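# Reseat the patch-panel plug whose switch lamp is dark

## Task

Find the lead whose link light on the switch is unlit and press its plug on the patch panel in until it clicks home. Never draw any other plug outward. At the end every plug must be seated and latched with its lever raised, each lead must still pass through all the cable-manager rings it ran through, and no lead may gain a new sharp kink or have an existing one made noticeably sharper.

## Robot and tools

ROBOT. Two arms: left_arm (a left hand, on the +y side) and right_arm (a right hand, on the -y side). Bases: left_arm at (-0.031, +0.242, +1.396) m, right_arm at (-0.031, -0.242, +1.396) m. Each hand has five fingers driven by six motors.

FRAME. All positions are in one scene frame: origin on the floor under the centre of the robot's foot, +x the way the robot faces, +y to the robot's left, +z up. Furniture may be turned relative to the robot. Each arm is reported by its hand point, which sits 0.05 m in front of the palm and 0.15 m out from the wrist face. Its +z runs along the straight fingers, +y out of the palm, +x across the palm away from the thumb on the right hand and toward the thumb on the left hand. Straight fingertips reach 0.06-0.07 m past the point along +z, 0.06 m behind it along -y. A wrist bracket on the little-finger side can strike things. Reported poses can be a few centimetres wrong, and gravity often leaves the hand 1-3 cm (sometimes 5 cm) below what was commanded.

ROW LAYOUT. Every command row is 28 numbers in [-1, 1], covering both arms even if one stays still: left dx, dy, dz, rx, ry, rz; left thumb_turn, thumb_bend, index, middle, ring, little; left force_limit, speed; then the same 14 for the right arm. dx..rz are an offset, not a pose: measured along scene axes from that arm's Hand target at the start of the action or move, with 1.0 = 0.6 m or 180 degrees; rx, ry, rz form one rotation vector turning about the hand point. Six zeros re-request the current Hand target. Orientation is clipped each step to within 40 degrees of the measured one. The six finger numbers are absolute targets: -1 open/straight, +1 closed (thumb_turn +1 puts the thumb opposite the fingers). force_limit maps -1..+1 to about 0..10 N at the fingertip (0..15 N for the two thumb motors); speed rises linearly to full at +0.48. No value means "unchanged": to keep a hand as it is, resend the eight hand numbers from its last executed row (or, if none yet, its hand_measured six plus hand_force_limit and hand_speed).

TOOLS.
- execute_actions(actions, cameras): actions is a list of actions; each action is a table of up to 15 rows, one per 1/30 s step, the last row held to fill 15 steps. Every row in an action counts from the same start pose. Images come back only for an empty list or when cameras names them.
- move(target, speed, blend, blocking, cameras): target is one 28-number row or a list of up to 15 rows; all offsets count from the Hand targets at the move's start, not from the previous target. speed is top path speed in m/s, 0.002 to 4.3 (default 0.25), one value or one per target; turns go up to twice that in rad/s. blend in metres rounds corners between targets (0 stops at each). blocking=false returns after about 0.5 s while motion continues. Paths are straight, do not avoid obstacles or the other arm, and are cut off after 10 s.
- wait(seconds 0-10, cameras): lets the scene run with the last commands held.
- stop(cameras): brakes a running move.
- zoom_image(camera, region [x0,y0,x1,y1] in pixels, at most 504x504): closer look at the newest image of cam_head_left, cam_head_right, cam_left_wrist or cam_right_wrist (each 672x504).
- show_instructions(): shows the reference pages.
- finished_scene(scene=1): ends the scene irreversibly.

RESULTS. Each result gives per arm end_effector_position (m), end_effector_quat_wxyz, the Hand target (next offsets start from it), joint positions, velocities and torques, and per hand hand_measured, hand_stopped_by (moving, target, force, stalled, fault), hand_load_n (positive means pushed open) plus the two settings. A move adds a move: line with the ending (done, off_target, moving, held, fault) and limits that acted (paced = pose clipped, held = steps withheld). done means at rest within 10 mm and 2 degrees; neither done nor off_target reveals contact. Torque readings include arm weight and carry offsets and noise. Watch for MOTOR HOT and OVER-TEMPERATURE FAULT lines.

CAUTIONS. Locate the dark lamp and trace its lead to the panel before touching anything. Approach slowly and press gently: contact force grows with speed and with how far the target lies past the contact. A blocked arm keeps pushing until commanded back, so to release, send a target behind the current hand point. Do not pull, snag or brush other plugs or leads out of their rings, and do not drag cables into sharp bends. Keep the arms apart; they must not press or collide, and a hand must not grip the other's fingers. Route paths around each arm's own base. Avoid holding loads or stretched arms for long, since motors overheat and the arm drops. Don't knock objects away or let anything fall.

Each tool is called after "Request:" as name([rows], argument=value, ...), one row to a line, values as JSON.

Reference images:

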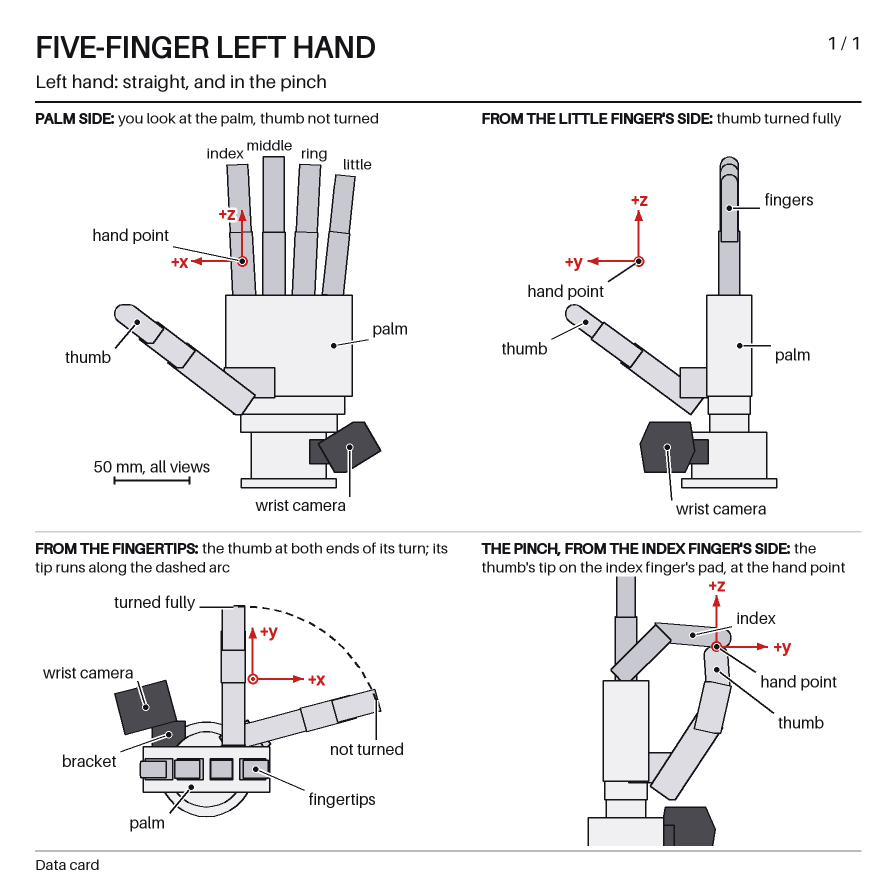

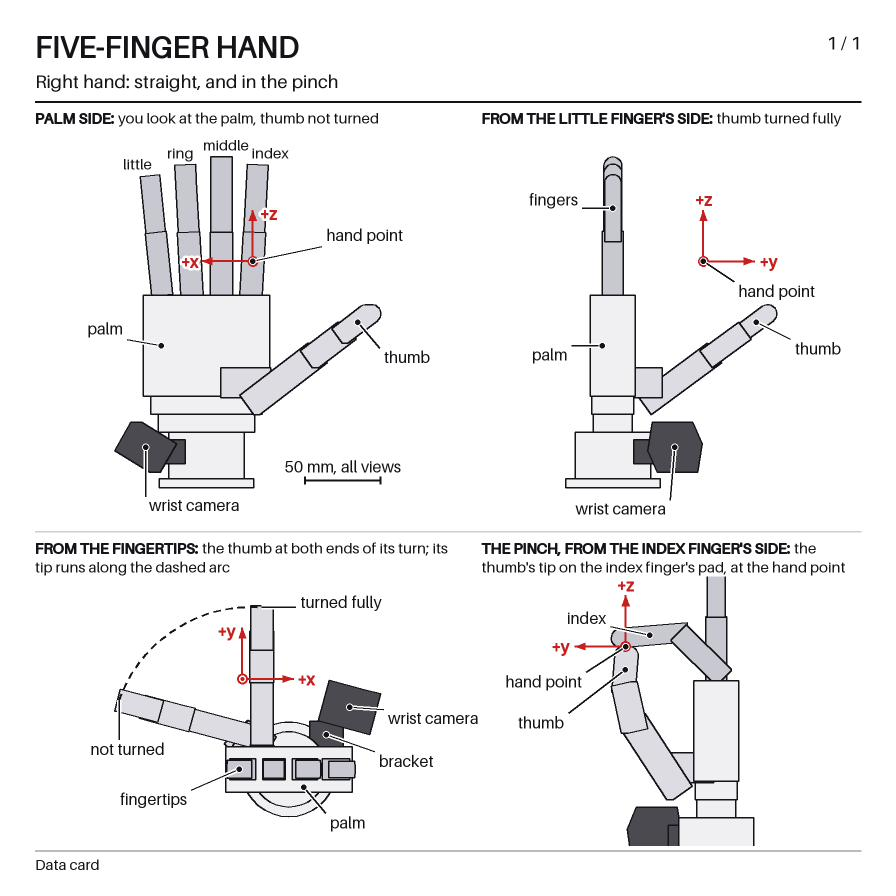

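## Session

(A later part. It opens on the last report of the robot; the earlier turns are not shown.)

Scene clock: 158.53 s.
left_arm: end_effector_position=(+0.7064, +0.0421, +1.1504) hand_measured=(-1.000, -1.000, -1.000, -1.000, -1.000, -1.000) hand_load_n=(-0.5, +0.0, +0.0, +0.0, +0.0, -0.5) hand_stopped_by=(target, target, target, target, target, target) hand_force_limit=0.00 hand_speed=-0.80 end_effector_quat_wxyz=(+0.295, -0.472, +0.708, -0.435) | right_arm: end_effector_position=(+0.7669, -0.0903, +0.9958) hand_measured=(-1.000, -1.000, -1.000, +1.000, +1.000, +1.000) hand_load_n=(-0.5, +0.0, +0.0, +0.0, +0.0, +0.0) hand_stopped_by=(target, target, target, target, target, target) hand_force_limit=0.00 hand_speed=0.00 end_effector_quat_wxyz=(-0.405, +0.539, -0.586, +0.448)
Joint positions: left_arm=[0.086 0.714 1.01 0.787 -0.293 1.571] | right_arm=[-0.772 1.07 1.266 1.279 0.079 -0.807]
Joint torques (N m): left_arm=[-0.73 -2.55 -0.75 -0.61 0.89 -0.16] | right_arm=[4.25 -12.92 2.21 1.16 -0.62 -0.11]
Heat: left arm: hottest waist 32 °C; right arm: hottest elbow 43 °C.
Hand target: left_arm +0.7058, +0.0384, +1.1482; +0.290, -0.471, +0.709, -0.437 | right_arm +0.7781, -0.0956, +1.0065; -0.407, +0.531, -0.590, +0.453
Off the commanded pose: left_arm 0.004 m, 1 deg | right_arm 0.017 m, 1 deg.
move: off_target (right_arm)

Request:
move([
  [0,0,0,0,0,0,-1,-1,-1,-1,-1,-1,0,-0.8,0.018,0.005,0.0,0,0,0,-1,-1,-1,1,1,1,0,0],
], speed=0.06, cameras=["cam_head_left","cam_head_right","cam_left_wrist"])

Request:
zoom_image(camera="cam_head_left", region=[340, 100, 400, 145])

Request:
zoom_image(camera="cam_left_wrist", region=[310, 150, 370, 210])

Scene clock: 159.63 s.
left_arm: end_effector_position=(+0.7064, +0.0421, +1.1504) hand_measured=(-1.000, -1.000, -1.000, -1.000, -1.000, -1.000) hand_load_n=(-0.5, +0.0, +0.0, -0.5, +0.0, +0.0) hand_stopped_by=(target, target, target, target, target, target) hand_force_limit=0.00 hand_speed=-0.80 end_effector_quat_wxyz=(+0.295, -0.472, +0.708, -0.435) | right_arm: end_effector_position=(+0.7798, -0.0915, +0.9999) hand_measured=(-1.000, -1.000, -1.000, +1.000, +1.000, +1.000) hand_load_n=(-0.5, +0.0, +0.0, +0.0, +0.0, +0.0) hand_stopped_by=(target, target, target, target, target, target) hand_force_limit=0.00 hand_speed=0.00 end_effector_quat_wxyz=(-0.406, +0.537, -0.586, +0.450)
Joint positions: left_arm=[0.086 0.714 1.01 0.787 -0.293 1.571] | right_arm=[-0.756 1.07 1.298 1.254 0.08 -0.822]
Joint torques (N m): left_arm=[-1.03 -2.61 -0.7 -0.84 0.86 -0.17] | right_arm=[4.13 -12.22 2.58 1.14 -0.6 -0.1]
Heat: left arm: hottest waist 32 °C; right arm: hottest elbow 43 °C.
Hand target: left_arm +0.7058, +0.0384, +1.1482; +0.290, -0.471, +0.709, -0.437 | right_arm +0.7889, -0.0927, +1.0064; -0.407, +0.531, -0.590, +0.453
Off the commanded pose: left_arm 0.004 m, 1 deg | right_arm 0.011 m, 1 deg.
move: off_target (right_arm)
Images, in order (width x height): cam_head_left 672x504, cam_head_right 672x504, cam_left_wrist 672x504.

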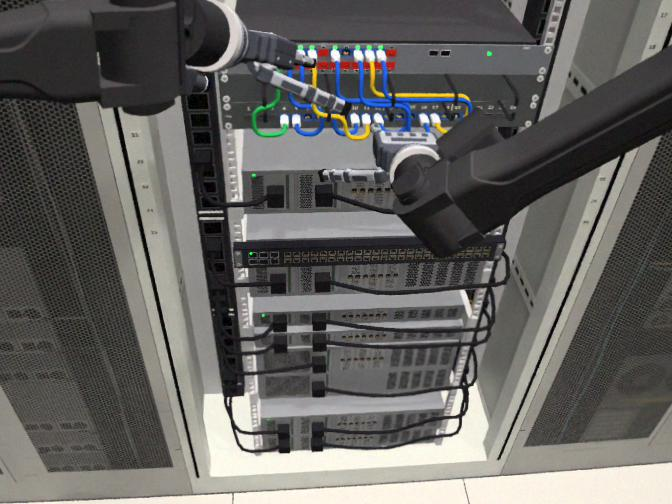

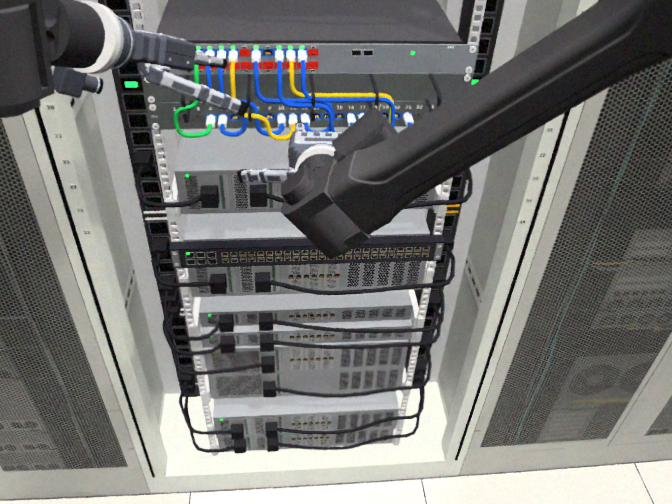

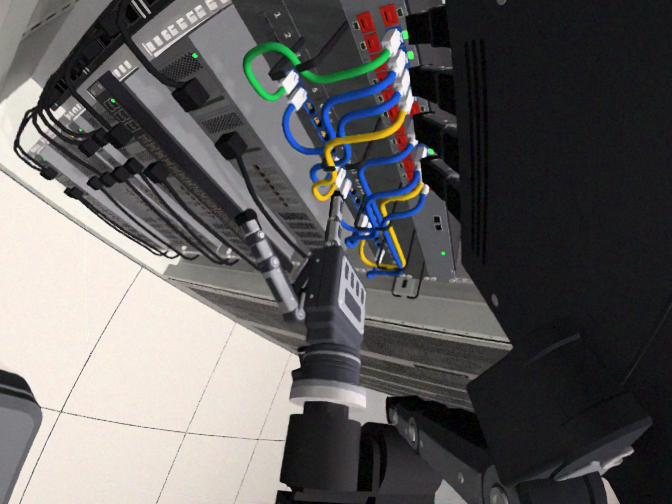

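Scaled by 8.400 from the camera's 672x504 image, which has a finer 960x720 frame.

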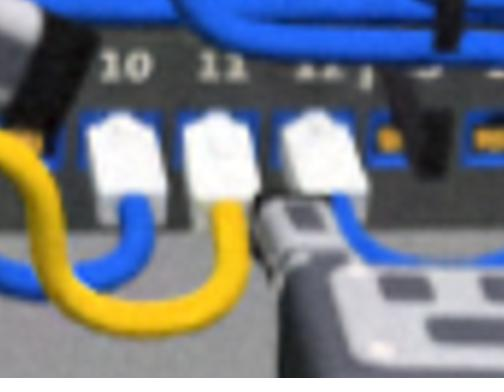

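Scaled by 8.400 from the camera's 672x504 image, which has a finer 960x720 frame.

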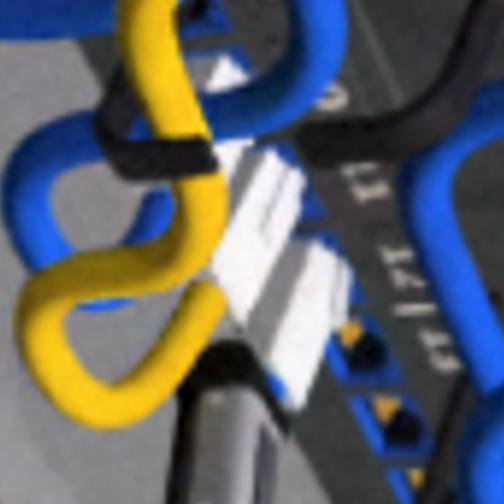

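Request:
move(target=[0,0,0,0,0,0,-1,-1,-1,-1,-1,-1,0,-0.8,0.003,0.006,0,0,0,0,-1,-1,-1,1,1,1,0,0], speed=0.05, cameras=["cam_head_left","cam_left_wrist"])

Scene clock: 161.00 s.
left_arm: end_effector_position=(+0.7064, +0.0421, +1.1504) hand_measured=(-1.000, -1.000, -1.000, -1.000, -1.000, -1.000) hand_load_n=(+0.0, +0.0, +0.0, -0.5, +0.0, +0.0) hand_stopped_by=(target, target, target, target, target, target) hand_force_limit=0.00 hand_speed=-0.80 end_effector_quat_wxyz=(+0.295, -0.472, +0.708, -0.435) | right_arm: end_effector_position=(+0.7841, -0.0916, +1.0033) hand_measured=(-1.000, -1.000, -1.000, +1.000, +1.000, +1.000) hand_load_n=(+0.0, +0.0, +0.0, +0.0, +0.0, +0.0) hand_stopped_by=(target, target, target, target, target, target) hand_force_limit=0.00 hand_speed=0.00 end_effector_quat_wxyz=(-0.406, +0.535, -0.586, +0.453)
Joint positions: left_arm=[0.086 0.714 1.01 0.787 -0.293 1.571] | right_arm=[-0.746 1.07 1.306 1.253 0.08 -0.832]
Joint torques (N m): left_arm=[-0.97 -1.96 -0.51 -0.65 0.85 -0.23] | right_arm=[4.01 -11.52 2.61 1.2 -0.58 -0.11]
Heat: left arm: hottest waist 32 °C; right arm: hottest elbow 43 °C.
Hand target: left_arm +0.7058, +0.0384, +1.1482; +0.290, -0.471, +0.709, -0.437 | right_arm +0.7907, -0.0890, +1.0065; +0.407, -0.531, +0.589, -0.453
Off the commanded pose: left_arm 0.004 m, 1 deg | right_arm 0.008 m, 1 deg.
move: done
Images, in order (width x height): cam_head_left 672x504, cam_left_wrist 672x504.

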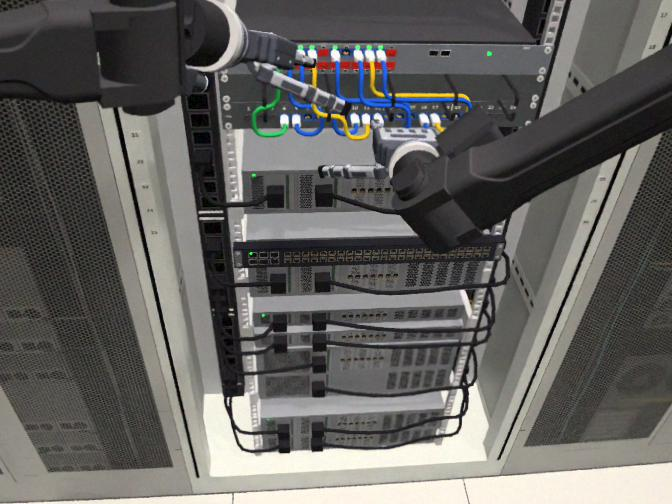

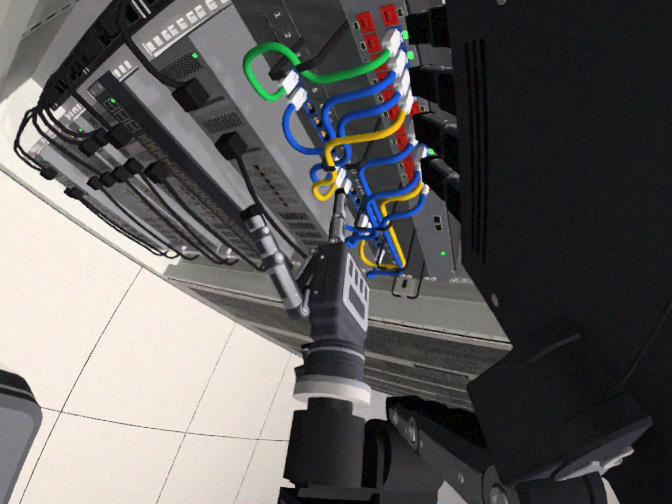

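Request:
zoom_image(camera="cam_left_wrist", region=[290, 140, 390, 215])

Request:
zoom_image(camera="cam_head_left", region=[340, 100, 400, 145])

Scaled by 5.040 from the camera's 672x504 image, which has a finer 960x720 frame.

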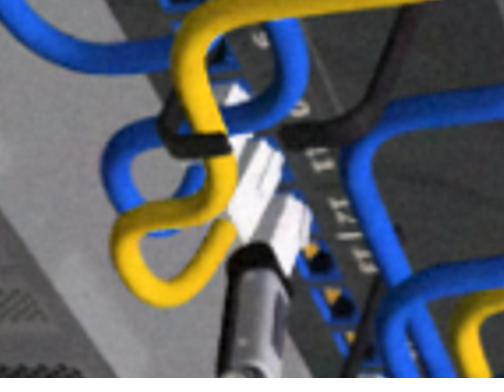

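Scaled by 8.400 from the camera's 672x504 image, which has a finer 960x720 frame.

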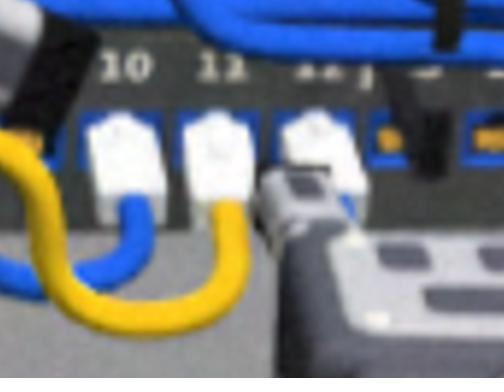

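Request:
move(target=[0,0,0,0,0,0,-1,-1,-1,-1,-1,-1,0,-0.8,0,0.012,-0.007,0,0,0,-1,-1,-1,1,1,1,0,0], speed=0.05, cameras=["cam_head_left","cam_left_wrist"])

Request:
zoom_image(camera="cam_left_wrist", region=[290, 140, 390, 215])

Request:
zoom_image(camera="cam_head_left", region=[340, 100, 400, 145])

Scene clock: 162.30 s.
left_arm: end_effector_position=(+0.7064, +0.0421, +1.1504) hand_measured=(-1.000, -1.000, -1.000, -1.000, -1.000, -1.000) hand_load_n=(+0.0, +0.0, +0.0, +0.0, +0.0, +0.0) hand_stopped_by=(target, target, target, target, target, target) hand_force_limit=0.00 hand_speed=-0.80 end_effector_quat_wxyz=(+0.295, -0.472, +0.708, -0.435) | right_arm: end_effector_position=(+0.7902, -0.0931, +1.0048) hand_measured=(-1.000, -1.000, -1.000, +1.000, +1.000, +1.000) hand_load_n=(+0.0, +0.0, +0.0, +0.0, +0.0, +0.5) hand_stopped_by=(target, target, target, target, target, target) hand_force_limit=0.00 hand_speed=0.00 end_effector_quat_wxyz=(-0.405, +0.532, -0.586, +0.457)
Joint positions: left_arm=[0.086 0.714 1.01 0.787 -0.293 1.571] | right_arm=[-0.741 1.075 1.323 1.253 0.081 -0.838]
Joint torques (N m): left_arm=[-0.56 -2.14 -0.44 -0.92 0.87 -0.16] | right_arm=[4.25 -10.17 2.41 1.51 -0.6 -0.1]
Heat: left arm: hottest waist 32 °C; right arm: hottest elbow 43 °C.
Hand target: left_arm +0.7058, +0.0384, +1.1482; +0.290, -0.471, +0.709, -0.437 | right_arm +0.7906, -0.0818, +1.0022; +0.407, -0.531, +0.590, -0.453
Off the commanded pose: left_arm 0.004 m, 1 deg | right_arm 0.012 m, 1 deg.
move: off_target (right_arm)
Images, in order (width x height): cam_head_left 672x504, cam_left_wrist 672x504.

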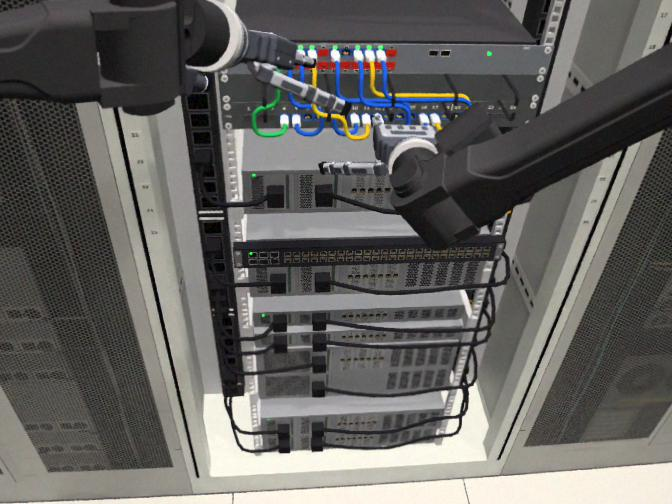

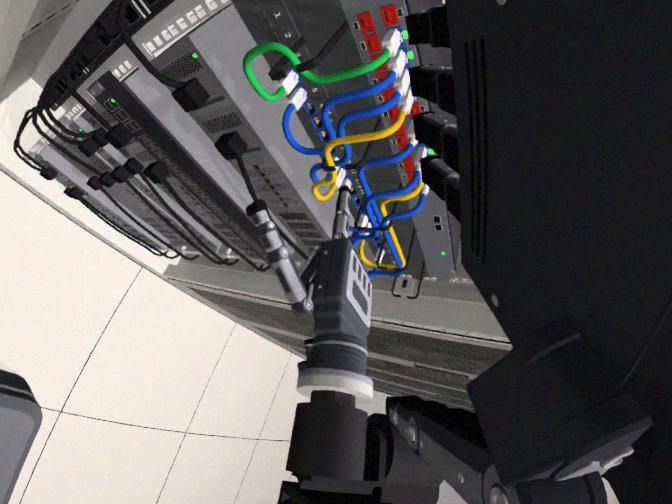

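Scaled by 5.040 from the camera's 672x504 image, which has a finer 960x720 frame.

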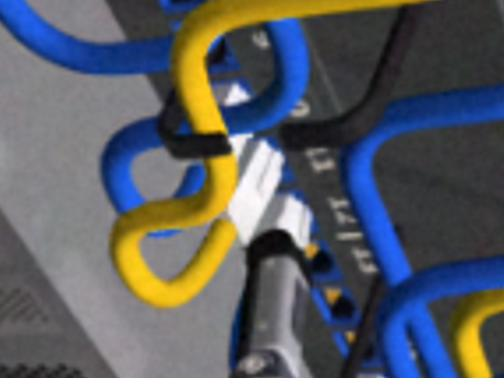

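Scaled by 8.400 from the camera's 672x504 image, which has a finer 960x720 frame.

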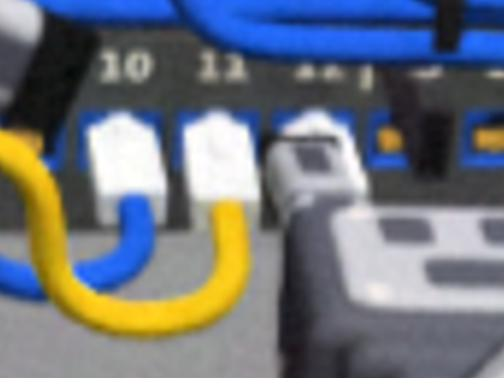

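Request:
move([
  [0,0,0,0,0,0,-1,-1,-1,-1,-1,-1,0,-0.8,-0.03,-0.010,0,0,0,0,-1,-1,-1,1,1,1,0,0],
  [0,0,0,0,0,0,-1,-1,-1,-1,-1,-1,0,-0.8,-0.035,0.008,-0.008,0,0,0,-1,-1,-1,1,1,1,0,0],
], speed=0.06)

Scene clock: 164.10 s.
left_arm: end_effector_position=(+0.7064, +0.0421, +1.1504) hand_measured=(-1.000, -1.000, -1.000, -1.000, -1.000, -1.000) hand_load_n=(+0.0, +0.0, +0.0, +0.0, +0.0, +0.0) hand_stopped_by=(target, target, target, target, target, target) hand_force_limit=0.00 hand_speed=-0.80 end_effector_quat_wxyz=(+0.295, -0.472, +0.708, -0.435) | right_arm: end_effector_position=(+0.7743, -0.0855, +1.0026) hand_measured=(-1.000, -1.000, -1.000, +1.000, +1.000, +1.000) hand_load_n=(+0.0, +0.5, +0.0, +0.0, +0.0, +0.0) hand_stopped_by=(target, target, target, target, target, target) hand_force_limit=0.00 hand_speed=0.00 end_effector_quat_wxyz=(-0.407, +0.530, -0.588, +0.455)
Joint positions: left_arm=[0.086 0.714 1.01 0.787 -0.293 1.571] | right_arm=[-0.741 1.083 1.285 1.296 0.081 -0.83]
Joint torques (N m): left_arm=[-0.73 -1.67 -0.62 -0.84 0.84 -0.18] | right_arm=[3.43 -9.99 1.46 2.04 -0.64 -0.06]
Heat: left arm: hottest waist 32 °C; right arm: hottest elbow 42 °C.
Hand target: left_arm +0.7058, +0.0384, +1.1482; +0.290, -0.471, +0.709, -0.437 | right_arm +0.7697, -0.0771, +0.9975; +0.407, -0.531, +0.590, -0.453
Off the commanded pose: left_arm 0.004 m, 1 deg | right_arm 0.011 m, 0 deg.
move: off_target (right_arm)

Request:
move(target=[0,0,0,0,0,0,-1,-1,-1,-1,-1,-1,0,-0.8,0.02,0.002,-0.012,0,0,0,-1,-1,-1,1,1,1,0,0], speed=0.05, cameras=["cam_head_left","cam_left_wrist"])

Request:
zoom_image(camera="cam_left_wrist", region=[290, 140, 390, 215])

Request:
zoom_image(camera="cam_head_left", region=[340, 100, 400, 145])

Scene clock: 165.23 s.
left_arm: end_effector_position=(+0.7064, +0.0421, +1.1504) hand_measured=(-1.000, -1.000, -1.000, -1.000, -1.000, -1.000) hand_load_n=(+0.0, +0.0, +0.0, +0.0, +0.0, +0.0) hand_stopped_by=(target, target, target, target, target, target) hand_force_limit=0.00 hand_speed=-0.80 end_effector_quat_wxyz=(+0.295, -0.472, +0.708, -0.435) | right_arm: end_effector_position=(+0.7809, -0.0840, +1.0014) hand_measured=(-1.000, -1.000, -1.000, +1.000, +1.000, +1.000) hand_load_n=(+0.0, +0.0, +0.0, +0.0, +0.0, +0.0) hand_stopped_by=(target, target, target, target, target, target) hand_force_limit=0.00 hand_speed=0.00 end_effector_quat_wxyz=(-0.410, +0.525, -0.588, +0.458)
Joint positions: left_arm=[0.086 0.714 1.01 0.787 -0.293 1.571] | right_arm=[-0.741 1.097 1.31 1.296 0.076 -0.825]
Joint torques (N m): left_arm=[-0.73 -2.67 -0.54 -0.99 0.88 -0.18] | right_arm=[2.84 -9.7 3.11 0.9 -0.47 -0.01]
Heat: left arm: hottest waist 32 °C; right arm: hottest elbow 42 °C.
Hand target: left_arm +0.7058, +0.0384, +1.1482; +0.290, -0.471, +0.709, -0.437 | right_arm +0.7817, -0.0759, +0.9902; +0.407, -0.531, +0.589, -0.453
Off the commanded pose: left_arm 0.004 m, 1 deg | right_arm 0.014 m, 1 deg.
move: off_target (right_arm)
Images, in order (width x height): cam_head_left 672x504, cam_left_wrist 672x504.

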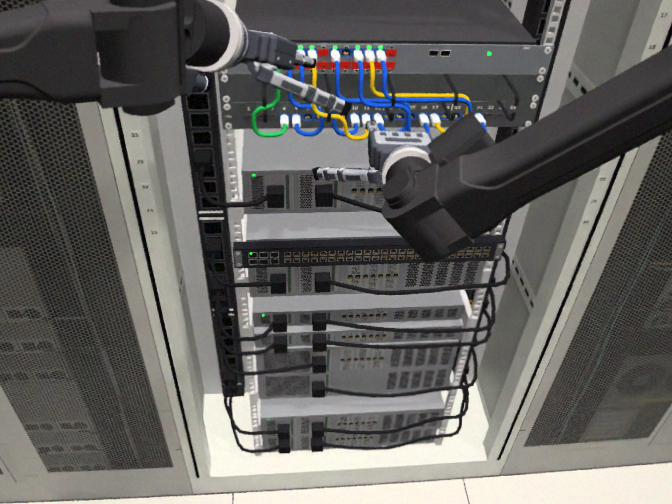

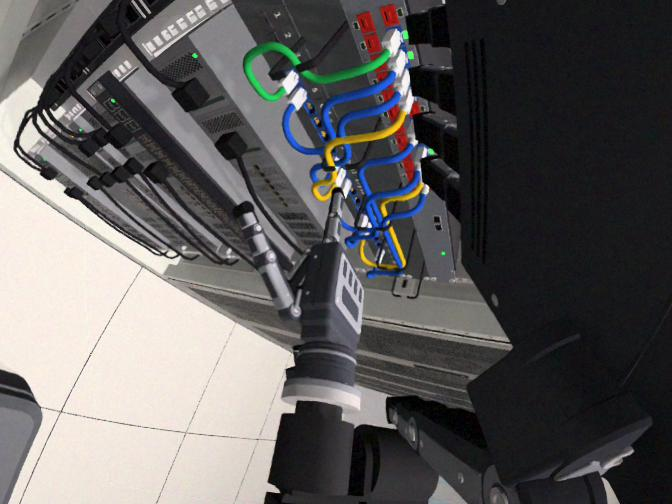

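Scaled by 5.040 from the camera's 672x504 image, which has a finer 960x720 frame.

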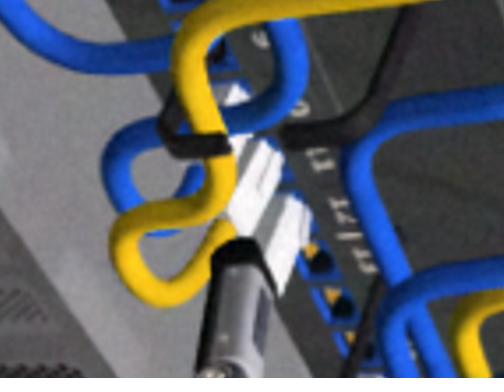

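Scaled by 8.400 from the camera's 672x504 image, which has a finer 960x720 frame.

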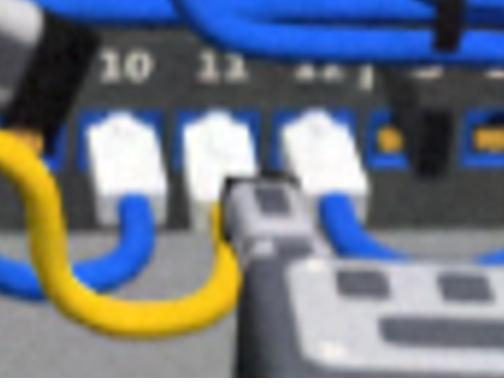

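Request:
move(target=[0,0,0,0,0,0,-1,-1,-1,-1,-1,-1,0,-0.8,-0.008,-0.018,-0.003,0,0,0,-1,-1,-1,1,1,1,0,0], speed=0.05)

Scene clock: 166.37 s.
left_arm: end_effector_position=(+0.7064, +0.0421, +1.1504) hand_measured=(-1.000, -1.000, -1.000, -1.000, -1.000, -1.000) hand_load_n=(-0.5, +0.0, +0.0, -0.5, +0.0, +0.0) hand_stopped_by=(target, target, target, target, target, target) hand_force_limit=0.00 hand_speed=-0.80 end_effector_quat_wxyz=(+0.295, -0.472, +0.708, -0.435) | right_arm: end_effector_position=(+0.7811, -0.0831, +1.0011) hand_measured=(-1.000, -1.000, -1.000, +1.000, +1.000, +1.000) hand_load_n=(+0.0, +0.0, +0.0, +0.0, +0.0, +0.0) hand_stopped_by=(target, target, target, target, target, target) hand_force_limit=0.00 hand_speed=0.00 end_effector_quat_wxyz=(-0.418, +0.518, -0.593, +0.452)
Joint positions: left_arm=[0.086 0.714 1.01 0.787 -0.293 1.571] | right_arm=[-0.747 1.097 1.31 1.295 0.071 -0.793]
Joint torques (N m): left_arm=[-0.73 -2.61 -0.55 -0.75 0.91 -0.21] | right_arm=[0.85 -11.22 1.62 0.98 -0.35 -0.04]
Heat: left arm: hottest waist 32 °C; right arm: hottest elbow 42 °C.
Hand target: left_arm +0.7058, +0.0384, +1.1482; +0.290, -0.471, +0.709, -0.437 | right_arm +0.7769, -0.0866, +0.9884; +0.407, -0.531, +0.590, -0.453
Off the commanded pose: left_arm 0.004 m, 1 deg | right_arm 0.014 m, 2 deg.
move: off_target (right_arm)

Request:
move(target=[0,0,0,0,0,0,-1,-1,-1,-1,-1,-1,0,-0.8,-0.006,-0.012,0.002,0,0,-0.008,-1,-1,-1,1,1,1,0,0], speed=0.05)

Scene clock: 167.33 s.
left_arm: end_effector_position=(+0.7064, +0.0421, +1.1504) hand_measured=(-1.000, -1.000, -1.000, -1.000, -1.000, -1.000) hand_load_n=(-0.5, +0.0, +0.0, +0.0, +0.0, +0.0) hand_stopped_by=(target, target, target, target, target, target) hand_force_limit=0.00 hand_speed=-0.80 end_effector_quat_wxyz=(+0.295, -0.472, +0.708, -0.435) | right_arm: end_effector_position=(+0.7807, -0.0830, +1.0008) hand_measured=(-1.000, -1.000, -1.000, +1.000, +1.000, +1.000) hand_load_n=(+0.0, +0.5, +0.5, +0.0, +0.0, +0.0) hand_stopped_by=(target, target, target, target, target, target) hand_force_limit=0.00 hand_speed=0.00 end_effector_quat_wxyz=(-0.419, +0.515, -0.597, +0.450)
Joint positions: left_arm=[0.086 0.714 1.01 0.787 -0.293 1.571] | right_arm=[-0.749 1.097 1.309 1.295 0.075 -0.781]
Joint torques (N m): left_arm=[-0.79 -2.37 -0.53 -0.77 0.85 -0.16] | right_arm=[0.56 -11.63 0.75 1.95 0.19 -0.07]
Heat: left arm: hottest waist 32 °C; right arm: hottest elbow 42 °C.
Hand target: left_arm +0.7058, +0.0384, +1.1482; +0.290, -0.471, +0.709, -0.437 | right_arm +0.7733, -0.0939, +0.9896; +0.401, -0.523, +0.596, -0.458
Off the commanded pose: left_arm 0.004 m, 1 deg | right_arm 0.017 m, 2 deg.
move: off_target (right_arm)

Request:
move(target=[0,0,0,0,0,0,-1,-1,-1,-1,-1,-1,0,-0.8,-0.012,0,0.004,0,0,0,-1,-1,-1,1,1,1,0,0], speed=0.05)

Scene clock: 168.23 s.
left_arm: end_effector_position=(+0.7064, +0.0421, +1.1504) hand_measured=(-1.000, -1.000, -1.000, -1.000, -1.000, -1.000) hand_load_n=(+0.0, +0.0, +0.0, +0.0, +0.0, +0.0) hand_stopped_by=(target, target, target, target, target, target) hand_force_limit=0.00 hand_speed=-0.80 end_effector_quat_wxyz=(+0.295, -0.472, +0.708, -0.435) | right_arm: end_effector_position=(+0.7690, -0.0856, +0.9943) hand_measured=(-1.000, -1.000, -1.000, +1.000, +1.000, +1.000) hand_load_n=(-0.5, +0.0, +0.5, +0.0, +0.0, +0.0) hand_stopped_by=(target, target, target, target, target, target) hand_force_limit=0.00 hand_speed=0.00 end_effector_quat_wxyz=(-0.408, +0.520, -0.601, +0.450)
Joint positions: left_arm=[0.086 0.714 1.01 0.787 -0.293 1.571] | right_arm=[-0.761 1.097 1.285 1.314 0.095 -0.78]
Joint torques (N m): left_arm=[-0.97 -2.08 -0.66 -0.88 0.83 -0.17] | right_arm=[1.49 -12.28 0.58 1.98 -0.67 -0.06]
Heat: left arm: hottest waist 32 °C; right arm: hottest elbow 42 °C.
Hand target: left_arm +0.7058, +0.0384, +1.1482; +0.290, -0.471, +0.709, -0.437 | right_arm +0.7660, -0.0938, +0.9920; +0.401, -0.523, +0.596, -0.458
Off the commanded pose: left_arm 0.004 m, 1 deg | right_arm 0.009 m, 1 deg.
move: done

Request:
move(target=[0,0,0,0,0,0,-1,-1,-1,-1,-1,-1,0,-0.8,0.025,0.003,0.007,0,0,0,-1,-1,-1,1,1,1,0,0], speed=0.05, cameras=["cam_head_left","cam_left_wrist"])

Request:
zoom_image(camera="cam_left_wrist", region=[290, 140, 390, 215])

Request:
zoom_image(camera="cam_head_left", region=[340, 100, 400, 145])

Scene clock: 169.47 s.
left_arm: end_effector_position=(+0.7064, +0.0421, +1.1504) hand_measured=(-1.000, -1.000, -1.000, -1.000, -1.000, -1.000) hand_load_n=(+0.0, +0.0, +0.0, +0.0, +0.0, +0.0) hand_stopped_by=(target, target, target, target, target, target) hand_force_limit=0.00 hand_speed=-0.80 end_effector_quat_wxyz=(+0.295, -0.472, +0.708, -0.435) | right_arm: end_effector_position=(+0.7749, -0.0885, +0.9938) hand_measured=(-1.000, -1.000, -1.000, +1.000, +1.000, +1.000) hand_load_n=(-0.5, +0.0, +0.0, +0.0, +0.0, +0.0) hand_stopped_by=(target, target, target, target, target, target) hand_force_limit=0.00 hand_speed=0.00 end_effector_quat_wxyz=(-0.403, +0.524, -0.597, +0.454)
Joint positions: left_arm=[0.086 0.714 1.01 0.787 -0.293 1.571] | right_arm=[-0.761 1.097 1.301 1.299 0.096 -0.798]
Joint torques (N m): left_arm=[-1.03 -2.32 -0.55 -0.83 0.87 -0.19] | right_arm=[3.37 -11.93 2.21 1.14 -0.62 -0.12]
Heat: left arm: hottest waist 32 °C; right arm: hottest elbow 42 °C.
Hand target: left_arm +0.7058, +0.0384, +1.1482; +0.290, -0.471, +0.709, -0.437 | right_arm +0.7811, -0.0921, +0.9962; +0.401, -0.523, +0.596, -0.458
Off the commanded pose: left_arm 0.004 m, 1 deg | right_arm 0.007 m, 0 deg.
move: done
Images, in order (width x height): cam_head_left 672x504, cam_left_wrist 672x504.

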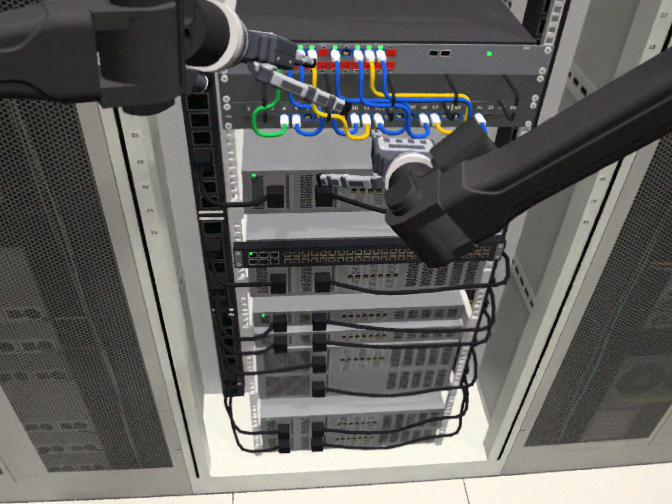

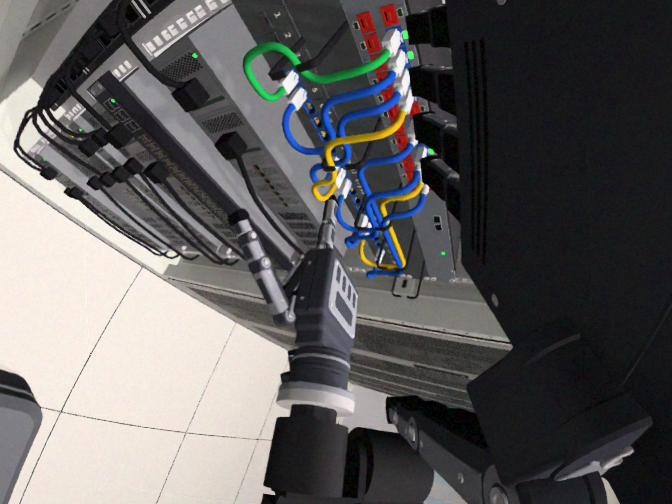

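Scaled by 5.040 from the camera's 672x504 image, which has a finer 960x720 frame.

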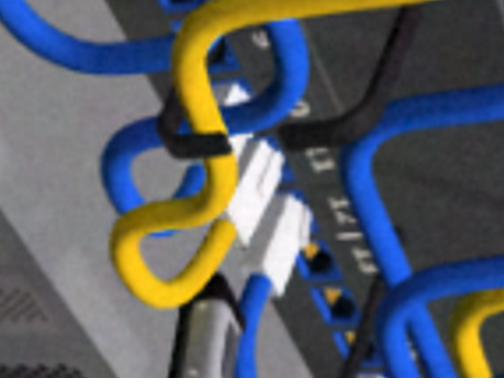

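Scaled by 8.400 from the camera's 672x504 image, which has a finer 960x720 frame.

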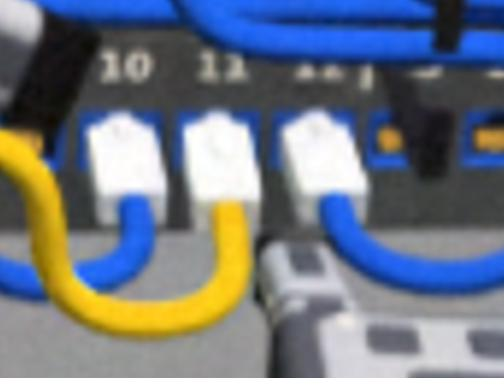

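Request:
move(target=[0,0,0,0,0,0,-1,-1,-1,-1,-1,-1,0,-0.8,0.017,0.005,0.012,0,0,0,-1,-1,-1,1,1,1,0,0], speed=0.05)

Scene clock: 170.63 s.
left_arm: end_effector_position=(+0.7064, +0.0421, +1.1504) hand_measured=(-1.000, -1.000, -1.000, -1.000, -1.000, -1.000) hand_load_n=(-0.5, -0.5, +0.0, +0.0, +0.0, +0.0) hand_stopped_by=(target, target, target, target, target, target) hand_force_limit=0.00 hand_speed=-0.80 end_effector_quat_wxyz=(+0.295, -0.472, +0.708, -0.435) | right_arm: end_effector_position=(+0.7821, -0.0893, +0.9956) hand_measured=(-1.000, -1.000, -1.000, +1.000, +1.000, +1.000) hand_load_n=(+0.0, +0.0, -0.5, +0.0, +0.0, +0.0) hand_stopped_by=(target, target, target, target, target, target) hand_force_limit=0.00 hand_speed=0.00 end_effector_quat_wxyz=(-0.398, +0.530, -0.593, +0.458)
Joint positions: left_arm=[0.086 0.714 1.01 0.787 -0.293 1.571] | right_arm=[-0.748 1.097 1.32 1.281 0.1 -0.83]
Joint torques (N m): left_arm=[-1.14 -1.79 -0.69 -0.83 0.89 -0.19] | right_arm=[4.72 -12.34 2.43 1.06 -0.73 -0.09]
Heat: left arm: hottest waist 32 °C; right arm: hottest elbow 42 °C.
Hand target: left_arm +0.7058, +0.0384, +1.1482; +0.290, -0.471, +0.709, -0.437 | right_arm +0.7912, -0.0890, +1.0034; +0.401, -0.524, +0.596, -0.458
Off the commanded pose: left_arm 0.004 m, 1 deg | right_arm 0.012 m, 1 deg.
move: off_target (right_arm)

Request:
move(target=[0,0,0,0,0,0,-1,-1,-1,-1,-1,-1,0,-0.8,0.010,0.003,0.006,0,0,0,-1,-1,-1,1,1,1,0,0], speed=0.05, cameras=["cam_head_left","cam_left_wrist"])

Request:
zoom_image(camera="cam_left_wrist", region=[290, 140, 390, 215])

Request:
zoom_image(camera="cam_head_left", region=[340, 100, 400, 145])

Scene clock: 171.67 s.
left_arm: end_effector_position=(+0.7064, +0.0421, +1.1504) hand_measured=(-1.000, -1.000, -1.000, -1.000, -1.000, -1.000) hand_load_n=(+0.0, +0.0, +0.0, +0.0, +0.0, +0.0) hand_stopped_by=(target, target, target, target, target, target) hand_force_limit=0.00 hand_speed=-0.80 end_effector_quat_wxyz=(+0.295, -0.472, +0.708, -0.435) | right_arm: end_effector_position=(+0.7849, -0.0892, +0.9968) hand_measured=(-1.000, -1.000, -1.000, +1.000, +1.000, +1.000) hand_load_n=(+0.0, +0.0, -1.0, +0.0, +0.0, +0.5) hand_stopped_by=(target, target, target, target, target, target) hand_force_limit=0.00 hand_speed=0.00 end_effector_quat_wxyz=(-0.393, +0.532, -0.593, +0.459)
Joint positions: left_arm=[0.086 0.714 1.01 0.787 -0.293 1.571] | right_arm=[-0.736 1.097 1.328 1.273 0.108 -0.848]
Joint torques (N m): left_arm=[-0.97 -2.2 -0.7 -0.8 0.87 -0.18] | right_arm=[5.25 -11.99 2.86 0.83 -1.03 -0.09]
Heat: left arm: hottest waist 32 °C; right arm: hottest elbow 42 °C.
Hand target: left_arm +0.7058, +0.0384, +1.1482; +0.290, -0.471, +0.709, -0.437 | right_arm +0.7974, -0.0873, +1.0071; +0.402, -0.523, +0.596, -0.458
Off the commanded pose: left_arm 0.004 m, 1 deg | right_arm 0.016 m, 1 deg.
move: off_target (right_arm)
Images, in order (width x height): cam_head_left 672x504, cam_left_wrist 672x504.

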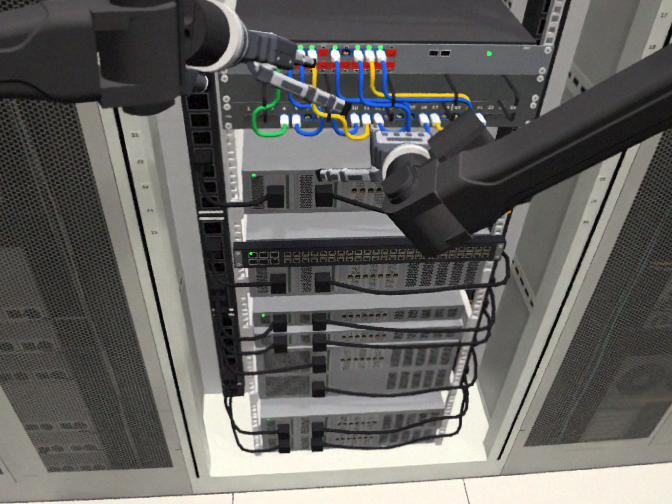

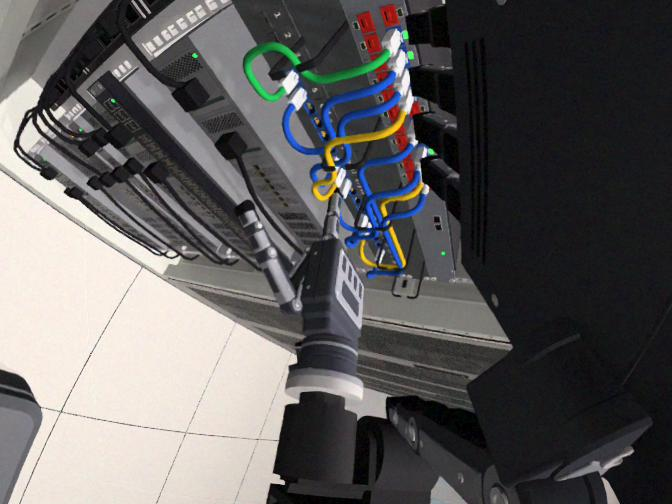

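Scaled by 5.040 from the camera's 672x504 image, which has a finer 960x720 frame.

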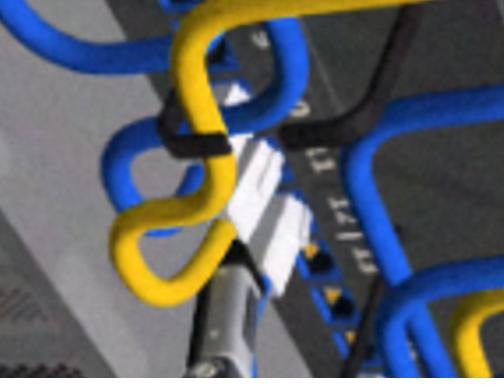

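Scaled by 8.400 from the camera's 672x504 image, which has a finer 960x720 frame.

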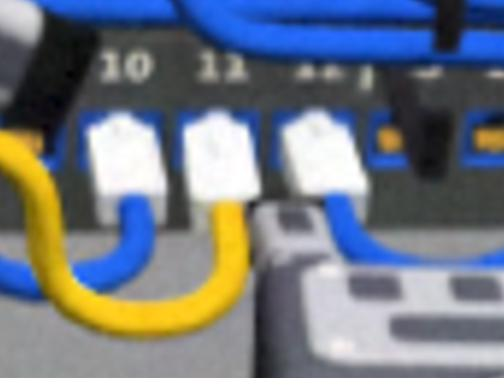

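Request:
move(target=[0,0,0,0,0,0,-1,-1,-1,-1,-1,-1,0,-0.8,0.04,0.0,0.022,0,-0.02,0,-1,-1,-1,1,1,1,0,0], speed=0.08)

Scene clock: 172.90 s.
left_arm: end_effector_position=(+0.7064, +0.0421, +1.1504) hand_measured=(-1.000, -1.000, -1.000, -1.000, -1.000, -1.000) hand_load_n=(-0.5, +0.0, +0.0, +0.0, +0.0, +0.0) hand_stopped_by=(target, target, target, target, target, target) hand_force_limit=0.00 hand_speed=-0.80 end_effector_quat_wxyz=(+0.295, -0.472, +0.708, -0.435) | right_arm: end_effector_position=(+0.7866, -0.0906, +0.9979) hand_measured=(-1.000, -1.000, -1.000, +1.000, +1.000, +1.000) hand_load_n=(+0.0, +0.0, -5.0, +0.0, +0.0, +0.0) hand_stopped_by=(target, target, target, target, target, target) hand_force_limit=0.00 hand_speed=0.00 end_effector_quat_wxyz=(-0.391, +0.538, -0.585, +0.465)
Joint positions: left_arm=[0.086 0.714 1.01 0.787 -0.293 1.571] | right_arm=[-0.736 1.097 1.331 1.274 0.1 -0.872]
Joint torques (N m): left_arm=[-0.79 -2.43 -0.61 -0.68 0.85 -0.17] | right_arm=[6.07 -11.4 5.64 1.05 -2.63 0.07]
Heat: left arm: hottest waist 32 °C; right arm: hottest elbow 41 °C.
Hand target: left_arm +0.7058, +0.0384, +1.1482; +0.290, -0.471, +0.709, -0.437 | right_arm +0.8213, -0.0873, +1.0202; -0.420, +0.509, -0.583, +0.474
Off the commanded pose: left_arm 0.004 m, 1 deg | right_arm 0.041 m, 5 deg.
move: off_target (right_arm)

Request:
move(target=[0,0,0,0,0,0,-1,-1,-1,-1,-1,-1,0,-0.8,0.04,0.004,0.04,0,-0.022,0,-1,-1,-1,1,1,1,0,0], speed=0.08)

Scene clock: 174.20 s.
left_arm: end_effector_position=(+0.7064, +0.0421, +1.1504) hand_measured=(-1.000, -1.000, -1.000, -1.000, -1.000, -1.000) hand_load_n=(+0.0, -0.5, +0.0, +0.0, +0.0, +0.0) hand_stopped_by=(target, target, target, target, target, target) hand_force_limit=0.00 hand_speed=-0.80 end_effector_quat_wxyz=(+0.295, -0.472, +0.708, -0.435) | right_arm: end_effector_position=(+0.7884, -0.0936, +1.0004) hand_measured=(-1.000, -1.000, -0.998, +1.000, +1.000, +1.000) hand_load_n=(+0.0, +0.0, -12.5, +0.0, +0.0, +0.0) hand_stopped_by=(target, target, target, target, target, target) hand_force_limit=0.00 hand_speed=0.00 end_effector_quat_wxyz=(-0.386, +0.549, -0.566, +0.479)
Joint positions: left_arm=[0.086 0.714 1.01 0.787 -0.293 1.571] | right_arm=[-0.736 1.097 1.332 1.282 0.083 -0.923]
Joint torques (N m): left_arm=[-0.62 -2.67 -0.69 -0.79 0.87 -0.18] | right_arm=[8.82 -12.04 7.32 1.29 -4.09 0.3]
Heat: left arm: hottest waist 32 °C; right arm: hottest elbow 41 °C.
Hand target: left_arm +0.7058, +0.0384, +1.1482; +0.290, -0.471, +0.709, -0.437 | right_arm +0.8453, -0.0849, +1.0442; -0.440, +0.492, -0.568, +0.491
Off the commanded pose: left_arm 0.004 m, 1 deg | right_arm 0.072 m, 9 deg.
move: off_target (right_arm)

Request:
move(target=[0,0,0,0,0,0,-1,-1,-1,-1,-1,-1,0,-0.8,0.07,-0.013,0.0,0,0,-0.01,-1,-1,-1,1,1,1,0,0], speed=0.08, cameras=["cam_head_left","cam_left_wrist"])

Request:
zoom_image(camera="cam_left_wrist", region=[310, 150, 370, 210])

Request:
zoom_image(camera="cam_head_left", region=[340, 100, 400, 145])

Scene clock: 175.73 s.
left_arm: end_effector_position=(+0.7064, +0.0421, +1.1504) hand_measured=(-1.000, -1.000, -1.000, -1.000, -1.000, -1.000) hand_load_n=(+0.0, +0.0, +0.0, +0.0, +0.0, +0.0) hand_stopped_by=(target, target, target, target, target, target) hand_force_limit=0.00 hand_speed=-0.80 end_effector_quat_wxyz=(+0.295, -0.472, +0.708, -0.435) | right_arm: end_effector_position=(+0.7894, -0.0927, +1.0007) hand_measured=(-1.000, -1.000, -0.998, +1.000, +1.000, +1.000) hand_load_n=(+0.0, +0.0, -10.5, +0.0, +0.0, +0.0) hand_stopped_by=(target, target, target, target, target, target) hand_force_limit=0.00 hand_speed=0.00 end_effector_quat_wxyz=(-0.380, +0.550, -0.571, +0.476)
Joint positions: left_arm=[0.086 0.714 1.01 0.787 -0.293 1.571] | right_arm=[-0.722 1.097 1.337 1.275 0.1 -0.933]
Joint torques (N m): left_arm=[-1.14 -2.08 -0.53 -0.85 0.87 -0.2] | right_arm=[9.11 -11.58 12.45 -0.72 -4 0.26]
Heat: left arm: hottest waist 32 °C; right arm: hottest elbow 42 °C.
Hand target: left_arm +0.7058, +0.0384, +1.1482; +0.290, -0.471, +0.709, -0.437 | right_arm +0.8872, -0.0925, +1.0442; -0.432, +0.483, -0.576, +0.498
Off the commanded pose: left_arm 0.004 m, 1 deg | right_arm 0.107 m, 10 deg.
move: off_target (right_arm)
Images, in order (width x height): cam_head_left 672x504, cam_left_wrist 672x504.

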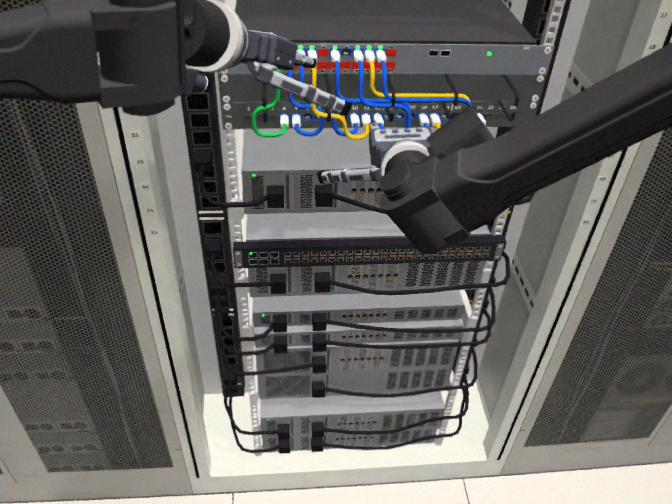

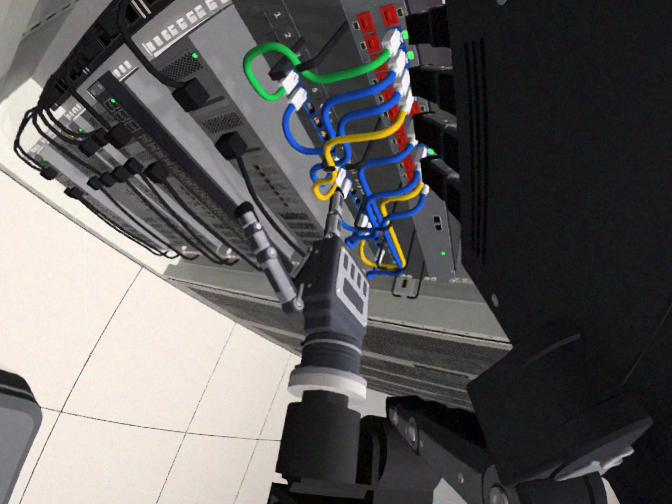

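Scaled by 8.400 from the camera's 672x504 image, which has a finer 960x720 frame.

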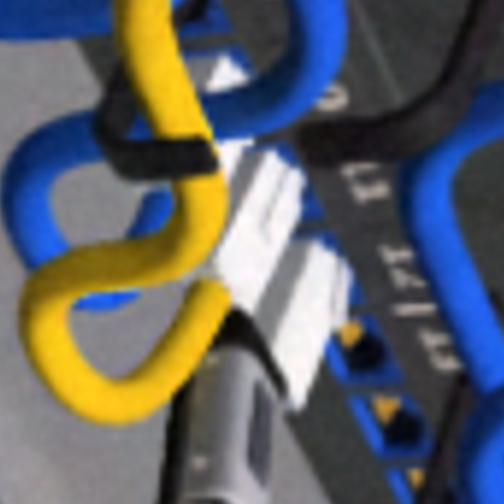

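Scaled by 8.400 from the camera's 672x504 image, which has a finer 960x720 frame.

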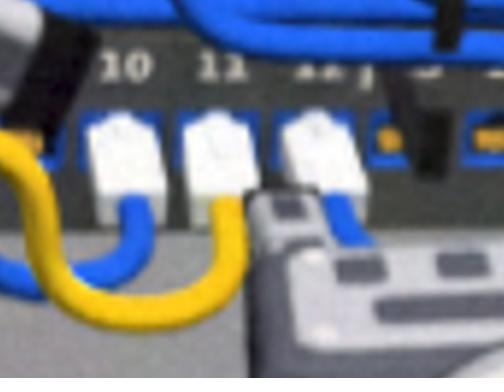

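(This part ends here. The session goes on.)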